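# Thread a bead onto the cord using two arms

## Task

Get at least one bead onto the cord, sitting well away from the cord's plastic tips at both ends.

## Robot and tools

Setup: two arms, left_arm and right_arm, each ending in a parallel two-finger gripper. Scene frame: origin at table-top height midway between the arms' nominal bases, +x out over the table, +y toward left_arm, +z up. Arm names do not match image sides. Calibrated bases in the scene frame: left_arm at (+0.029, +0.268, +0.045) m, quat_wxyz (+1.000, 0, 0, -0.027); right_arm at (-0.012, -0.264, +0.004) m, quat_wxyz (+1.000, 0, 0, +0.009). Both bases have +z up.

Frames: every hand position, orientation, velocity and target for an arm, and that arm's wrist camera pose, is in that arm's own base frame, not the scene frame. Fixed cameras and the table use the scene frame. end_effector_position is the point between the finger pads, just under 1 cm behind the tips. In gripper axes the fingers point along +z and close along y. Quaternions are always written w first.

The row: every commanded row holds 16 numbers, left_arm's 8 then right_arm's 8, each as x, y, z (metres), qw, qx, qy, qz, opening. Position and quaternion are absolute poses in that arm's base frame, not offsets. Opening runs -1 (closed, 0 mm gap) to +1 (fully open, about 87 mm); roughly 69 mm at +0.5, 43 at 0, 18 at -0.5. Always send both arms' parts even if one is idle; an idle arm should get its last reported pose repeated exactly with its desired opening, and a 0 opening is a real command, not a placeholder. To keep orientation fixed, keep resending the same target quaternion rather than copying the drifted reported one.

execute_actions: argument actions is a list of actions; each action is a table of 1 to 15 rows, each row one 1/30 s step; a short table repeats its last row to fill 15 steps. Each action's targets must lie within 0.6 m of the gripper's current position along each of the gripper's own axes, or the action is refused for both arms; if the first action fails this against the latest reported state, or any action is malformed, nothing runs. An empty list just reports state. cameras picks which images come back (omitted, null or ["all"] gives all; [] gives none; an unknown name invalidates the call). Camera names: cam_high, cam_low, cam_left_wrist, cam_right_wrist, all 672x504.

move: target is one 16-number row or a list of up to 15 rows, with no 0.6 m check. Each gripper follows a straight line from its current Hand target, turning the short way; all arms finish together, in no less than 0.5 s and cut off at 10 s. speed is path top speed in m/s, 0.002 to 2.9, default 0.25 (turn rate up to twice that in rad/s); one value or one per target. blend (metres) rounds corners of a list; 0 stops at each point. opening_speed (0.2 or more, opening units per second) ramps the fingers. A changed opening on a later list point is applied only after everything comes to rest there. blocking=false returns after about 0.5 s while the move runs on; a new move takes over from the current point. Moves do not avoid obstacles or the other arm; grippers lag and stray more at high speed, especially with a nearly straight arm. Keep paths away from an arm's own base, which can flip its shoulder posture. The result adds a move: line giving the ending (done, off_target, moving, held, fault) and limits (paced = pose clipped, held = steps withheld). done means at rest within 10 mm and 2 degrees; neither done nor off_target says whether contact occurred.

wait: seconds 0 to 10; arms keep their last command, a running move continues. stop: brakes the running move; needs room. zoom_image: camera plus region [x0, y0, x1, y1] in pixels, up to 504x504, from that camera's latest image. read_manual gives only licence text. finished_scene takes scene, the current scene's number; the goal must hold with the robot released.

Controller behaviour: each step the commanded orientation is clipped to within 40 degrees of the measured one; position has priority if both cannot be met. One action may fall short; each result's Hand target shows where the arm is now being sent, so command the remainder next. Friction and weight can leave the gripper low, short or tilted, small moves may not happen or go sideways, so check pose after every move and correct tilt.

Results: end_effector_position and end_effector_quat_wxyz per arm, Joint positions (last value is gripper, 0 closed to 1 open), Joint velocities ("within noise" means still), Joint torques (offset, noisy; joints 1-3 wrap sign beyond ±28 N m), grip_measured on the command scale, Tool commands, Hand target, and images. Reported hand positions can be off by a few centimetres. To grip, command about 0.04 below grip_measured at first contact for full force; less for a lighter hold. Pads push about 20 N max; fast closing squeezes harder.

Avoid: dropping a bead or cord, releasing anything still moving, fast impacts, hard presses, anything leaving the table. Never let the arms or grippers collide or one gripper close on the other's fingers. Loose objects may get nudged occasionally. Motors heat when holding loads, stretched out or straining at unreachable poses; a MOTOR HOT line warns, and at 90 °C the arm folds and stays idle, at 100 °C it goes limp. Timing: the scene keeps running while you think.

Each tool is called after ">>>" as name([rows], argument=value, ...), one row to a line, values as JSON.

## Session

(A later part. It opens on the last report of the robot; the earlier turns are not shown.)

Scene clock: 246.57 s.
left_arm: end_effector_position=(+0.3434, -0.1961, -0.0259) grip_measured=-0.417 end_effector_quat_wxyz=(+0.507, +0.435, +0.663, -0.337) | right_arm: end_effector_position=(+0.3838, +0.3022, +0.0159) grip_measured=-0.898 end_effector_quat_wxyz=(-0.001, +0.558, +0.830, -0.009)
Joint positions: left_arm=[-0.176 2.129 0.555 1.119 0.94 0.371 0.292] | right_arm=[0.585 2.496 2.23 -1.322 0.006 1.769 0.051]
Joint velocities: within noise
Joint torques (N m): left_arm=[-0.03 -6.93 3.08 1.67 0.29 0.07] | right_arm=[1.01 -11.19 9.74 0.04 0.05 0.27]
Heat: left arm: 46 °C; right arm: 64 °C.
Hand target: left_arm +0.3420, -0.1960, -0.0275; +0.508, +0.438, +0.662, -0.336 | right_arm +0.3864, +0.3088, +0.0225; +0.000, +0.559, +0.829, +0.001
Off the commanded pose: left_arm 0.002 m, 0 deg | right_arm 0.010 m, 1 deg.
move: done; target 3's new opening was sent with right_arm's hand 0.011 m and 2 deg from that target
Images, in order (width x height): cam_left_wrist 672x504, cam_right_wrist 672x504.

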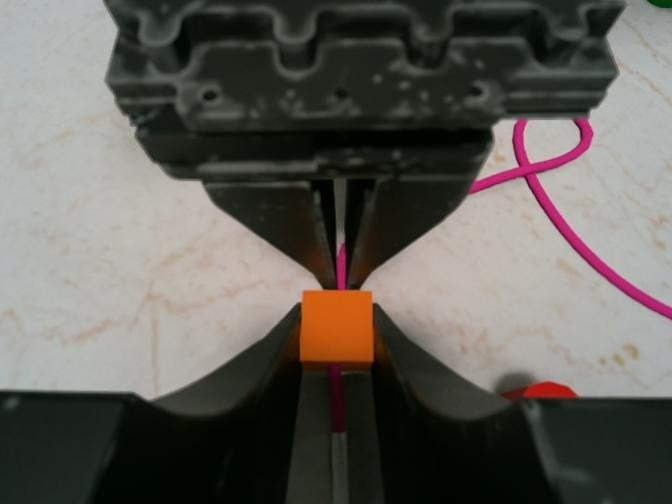

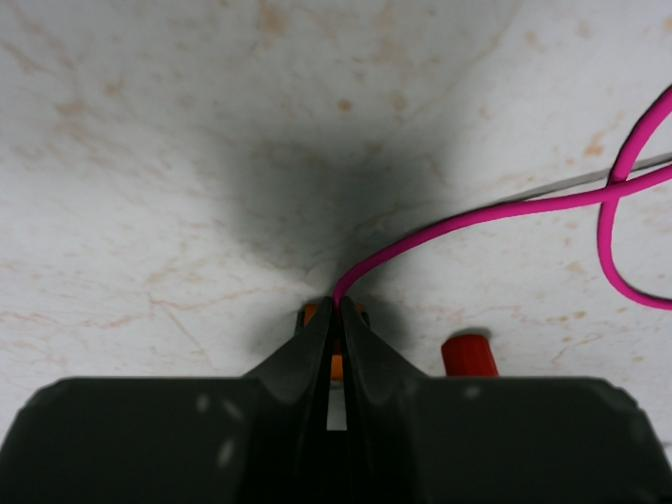

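>>> move([
  [0.3421, -0.1960, -0.0275, 0.5077, 0.4379, 0.6616, -0.3360, -0.48, 0.3865, 0.309, 0.0225, 0, 0.5592, 0.8290, 0, -0.7],
  [0.3421, -0.1960, -0.0275, 0.5077, 0.4379, 0.6616, -0.3360, -0.48, 0.3965, 0.280, 0.0185, 0, 0.5592, 0.8290, 0, -0.7],
  [0.3421, -0.1960, -0.0275, 0.5077, 0.4379, 0.6616, -0.3360, -0.48, 0.3965, 0.280, 0.0185, 0, 0.5592, 0.8290, 0, -1],
  [0.3421, -0.1960, -0.0275, 0.5077, 0.4379, 0.6616, -0.3360, -0.48, 0.3865, 0.309, 0.0225, 0, 0.5592, 0.8290, 0, -1],
], speed=0.06, opening_speed=0.6, cameras=["cam_left_wrist","cam_right_wrist"])

>>> move([
  [0.3421, -0.1960, -0.0275, 0.5077, 0.4379, 0.6616, -0.3360, -0.48, 0.3865, 0.309, 0.0225, 0, 0.5592, 0.8290, 0, -0.7],
  [0.3421, -0.1960, -0.0275, 0.5077, 0.4379, 0.6616, -0.3360, -0.48, 0.3965, 0.280, 0.0185, 0, 0.5592, 0.8290, 0, -0.7],
  [0.3421, -0.1960, -0.0275, 0.5077, 0.4379, 0.6616, -0.3360, -0.48, 0.3965, 0.280, 0.0185, 0, 0.5592, 0.8290, 0, -1],
  [0.3421, -0.1960, -0.0275, 0.5077, 0.4379, 0.6616, -0.3360, -0.48, 0.3865, 0.309, 0.0225, 0, 0.5592, 0.8290, 0, -1],
], speed=0.06, opening_speed=0.6, cameras=["cam_left_wrist","cam_right_wrist"])

Scene clock: 250.47 s.
left_arm: end_effector_position=(+0.3434, -0.1960, -0.0258) grip_measured=-0.417 end_effector_quat_wxyz=(+0.507, +0.435, +0.663, -0.337) | right_arm: end_effector_position=(+0.3837, +0.3029, +0.0151) grip_measured=-0.899 end_effector_quat_wxyz=(-0.001, +0.557, +0.830, -0.009)
Joint positions: left_arm=[-0.176 2.129 0.555 1.119 0.941 0.371 0.292] | right_arm=[0.586 2.498 2.23 -1.32 0.004 1.769 0.051]
Joint velocities: within noise
Joint torques (N m): left_arm=[-0.03 -6.89 3.14 1.7 0.28 0.06] | right_arm=[0.98 -11.33 9.68 0.05 0.04 0.29]
Heat: left arm: 46 °C; right arm: 64 °C.
Hand target: left_arm +0.3421, -0.1960, -0.0275; +0.508, +0.438, +0.662, -0.336 | right_arm +0.3863, +0.3088, +0.0224; +0.000, +0.559, +0.829, +0.000
Off the commanded pose: left_arm 0.002 m, 0 deg | right_arm 0.010 m, 1 deg.
move: done
Images, in order (width x height): cam_left_wrist 672x504, cam_right_wrist 672x504.

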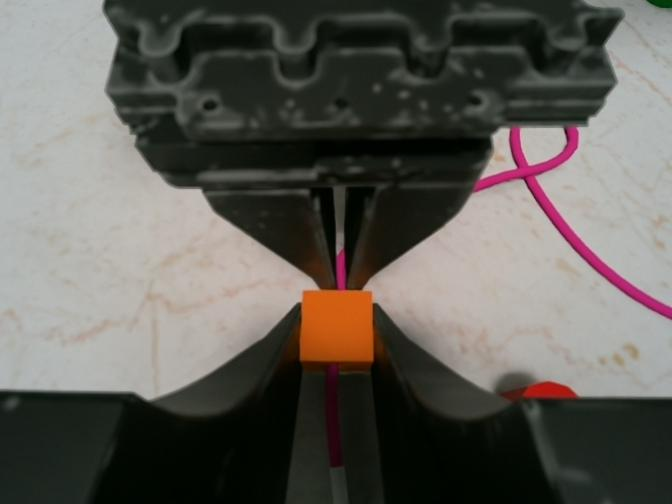

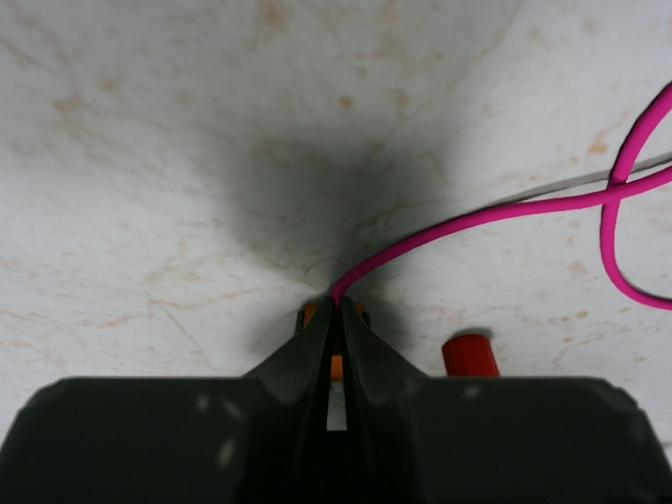

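Scene clock: 253.97 s.
left_arm: end_effector_position=(+0.3435, -0.1958, -0.0258) grip_measured=-0.417 end_effector_quat_wxyz=(+0.507, +0.435, +0.663, -0.336) | right_arm: end_effector_position=(+0.3833, +0.3006, +0.0145) grip_measured=-0.900 end_effector_quat_wxyz=(+0.000, +0.558, +0.830, -0.013)
Joint positions: left_arm=[-0.175 2.129 0.555 1.119 0.941 0.371 0.292] | right_arm=[0.585 2.497 2.228 -1.324 0.01 1.768 0.05]
Joint velocities: within noise
Joint torques (N m): left_arm=[-0.17 -6.89 3.12 1.68 0.27 0.07] | right_arm=[1.06 -11.41 9.83 0.03 -0.01 0.27]
Heat: left arm: 46 °C; right arm: 64 °C.
Hand target: left_arm +0.3421, -0.1960, -0.0275; +0.508, +0.438, +0.662, -0.336 | right_arm +0.3863, +0.3088, +0.0226; +0.000, +0.559, +0.829, +0.001
Off the commanded pose: left_arm 0.002 m, 0 deg | right_arm 0.012 m, 1 deg.
move: off_target (right_arm)
Images, in order (width x height): cam_left_wrist 672x504, cam_right_wrist 672x504.

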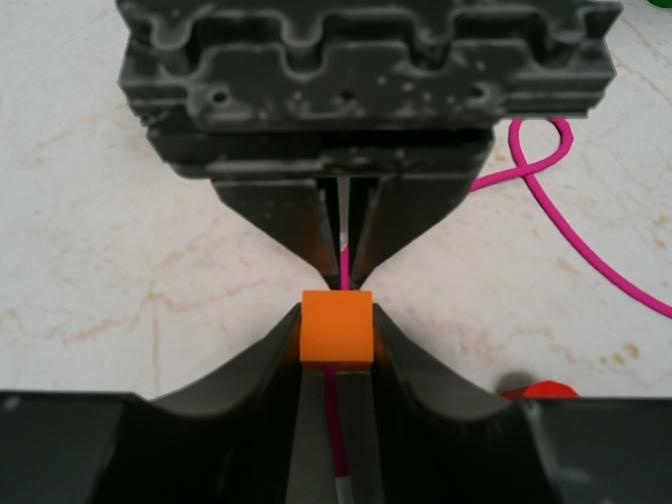

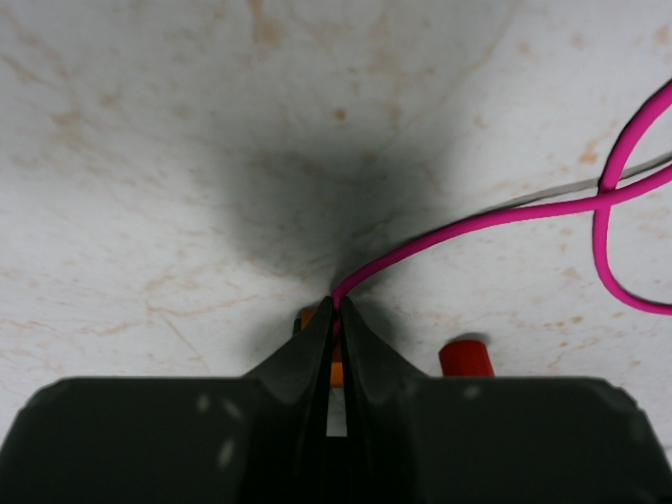

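>>> move([
  [0.3421, -0.1960, -0.0275, 0.5077, 0.4379, 0.6616, -0.3360, -0.48, 0.3865, 0.305, 0.0185, 0, 0.5592, 0.8290, 0, -0.5],
  [0.3421, -0.1960, -0.0275, 0.5077, 0.4379, 0.6616, -0.3360, -0.48, 0.394, 0.285, 0.04, 0, 0.5592, 0.8290, 0, -0.5],
  [0.3421, -0.1960, -0.0275, 0.5077, 0.4379, 0.6616, -0.3360, -0.48, 0.40, 0.22, 0.10, 0, 0.5592, 0.8290, 0, -0.5],
], speed=0.08, opening_speed=0.5, cameras=["cam_left_wrist","cam_low"])

>>> move([
  [0.3421, -0.1960, -0.0265, 0.5077, 0.4379, 0.6616, -0.3360, -0.1, 0.40, 0.20, 0.10, 0, 0.5592, 0.8290, 0, -0.5],
  [0.308, -0.118, -0.010, 0.5077, 0.4379, 0.6616, -0.3360, -0.1, 0.40, 0.20, 0.10, 0, 0.5592, 0.8290, 0, -0.5],
  [0.30, -0.10, 0.06, 0.5077, 0.4379, 0.6616, -0.3360, -0.1, 0.40, 0.20, 0.10, 0, 0.5592, 0.8290, 0, -0.5],
], speed=0.07, opening_speed=0.4, cameras=["cam_left_wrist","cam_low","cam_high"])

Scene clock: 257.70 s.
left_arm: end_effector_position=(+0.3435, -0.1958, -0.0258) grip_measured=-0.417 end_effector_quat_wxyz=(+0.507, +0.435, +0.663, -0.336) | right_arm: end_effector_position=(+0.3946, +0.2182, +0.0751) grip_measured=-0.500 end_effector_quat_wxyz=(-0.014, +0.560, +0.828, -0.026)
Joint positions: left_arm=[-0.175 2.129 0.555 1.119 0.941 0.371 0.292] | right_arm=[0.414 2.383 2.26 -1.506 0.004 1.605 0.25]
Joint velocities: within noise
Joint torques (N m): left_arm=[-0.23 -6.93 3.08 1.71 0.27 0.07] | right_arm=[0.18 -14.42 9.46 -0.06 0.07 0.16]
Heat: left arm: 46 °C; right arm: 64 °C.
Hand target: left_arm +0.3421, -0.1960, -0.0275; +0.508, +0.438, +0.662, -0.336 | right_arm +0.3993, +0.2197, +0.0996; +0.000, +0.559, +0.829, +0.000
Off the commanded pose: left_arm 0.002 m, 0 deg | right_arm 0.026 m, 3 deg.
move: off_target (right_arm)
Images, in order (width x height): cam_low 672x504, cam_left_wrist 672x504.

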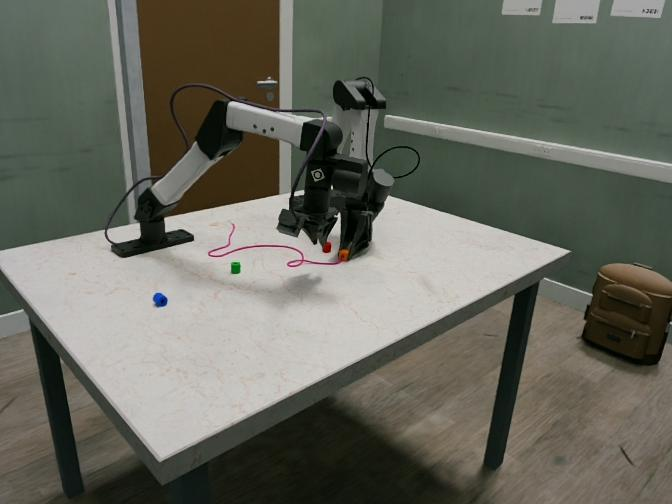

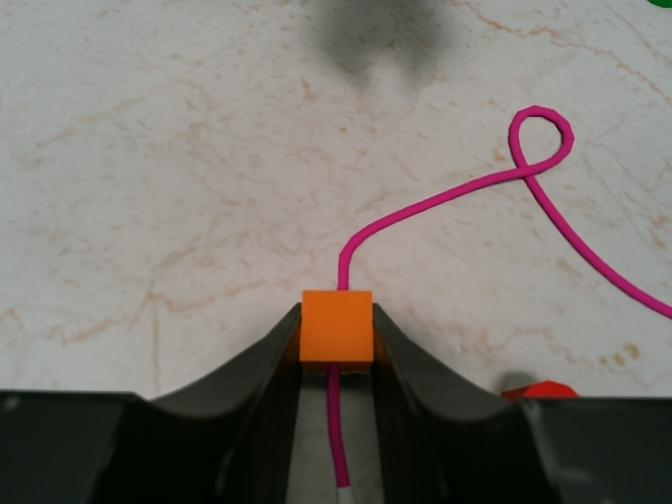

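Scene clock: 262.13 s.
left_arm: end_effector_position=(+0.2913, -0.1022, +0.0470) grip_measured=-0.100 end_effector_quat_wxyz=(+0.491, +0.427, +0.676, -0.346) | right_arm: end_effector_position=(+0.3983, +0.1995, +0.0851) grip_measured=-0.500 end_effector_quat_wxyz=(-0.011, +0.560, +0.828, -0.019)
Joint positions: left_arm=[0.185 1.567 0.523 0.093 1.223 0.87 0.45] | right_arm=[0.372 2.346 2.234 -1.503 0.004 1.562 0.25]
Joint velocities: within noise
Joint torques (N m): left_arm=[0.5 -6.69 8.32 1.11 0.66 0.12] | right_arm=[0.34 -14.57 5.24 0.26 0.05 0.16]
Heat: left arm: 46 °C; right arm: 66 °C.
Hand target: left_arm +0.2998, -0.1001, +0.0599; +0.508, +0.438, +0.662, -0.336 | right_arm +0.3998, +0.1999, +0.0998; +0.000, +0.559, +0.829, -0.001
Off the commanded pose: left_arm 0.016 m, 3 deg | right_arm 0.015 m, 3 deg.
move: off_target (left_arm, right_arm)
Images, in order (width x height): cam_high 672x504, cam_low 672x504, cam_left_wrist 672x504.

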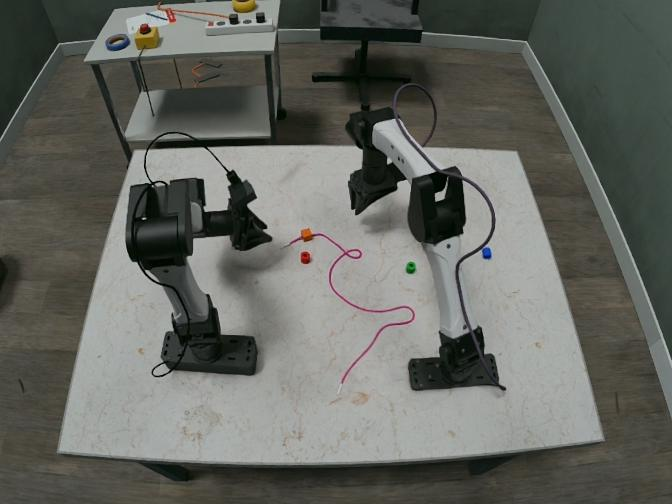

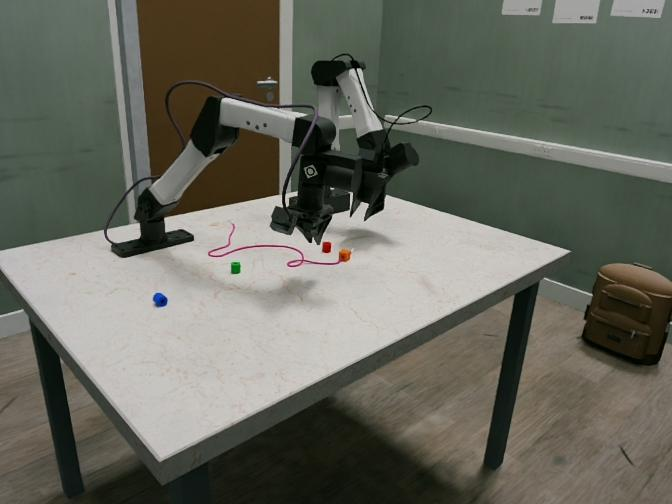

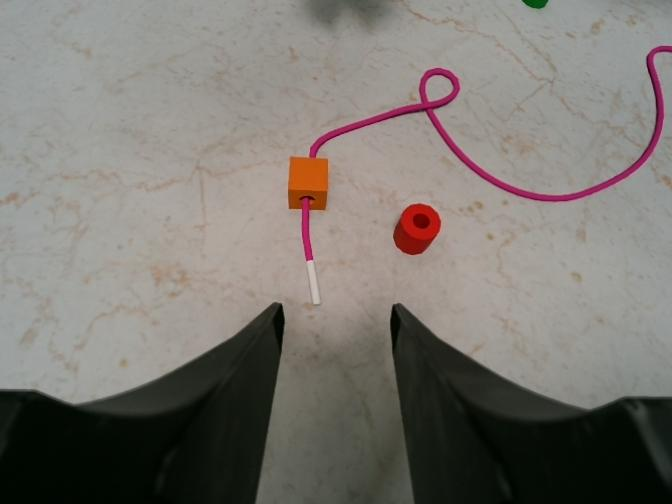

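>>> finished_scene(scene=1)

The scene is finished: the task was done.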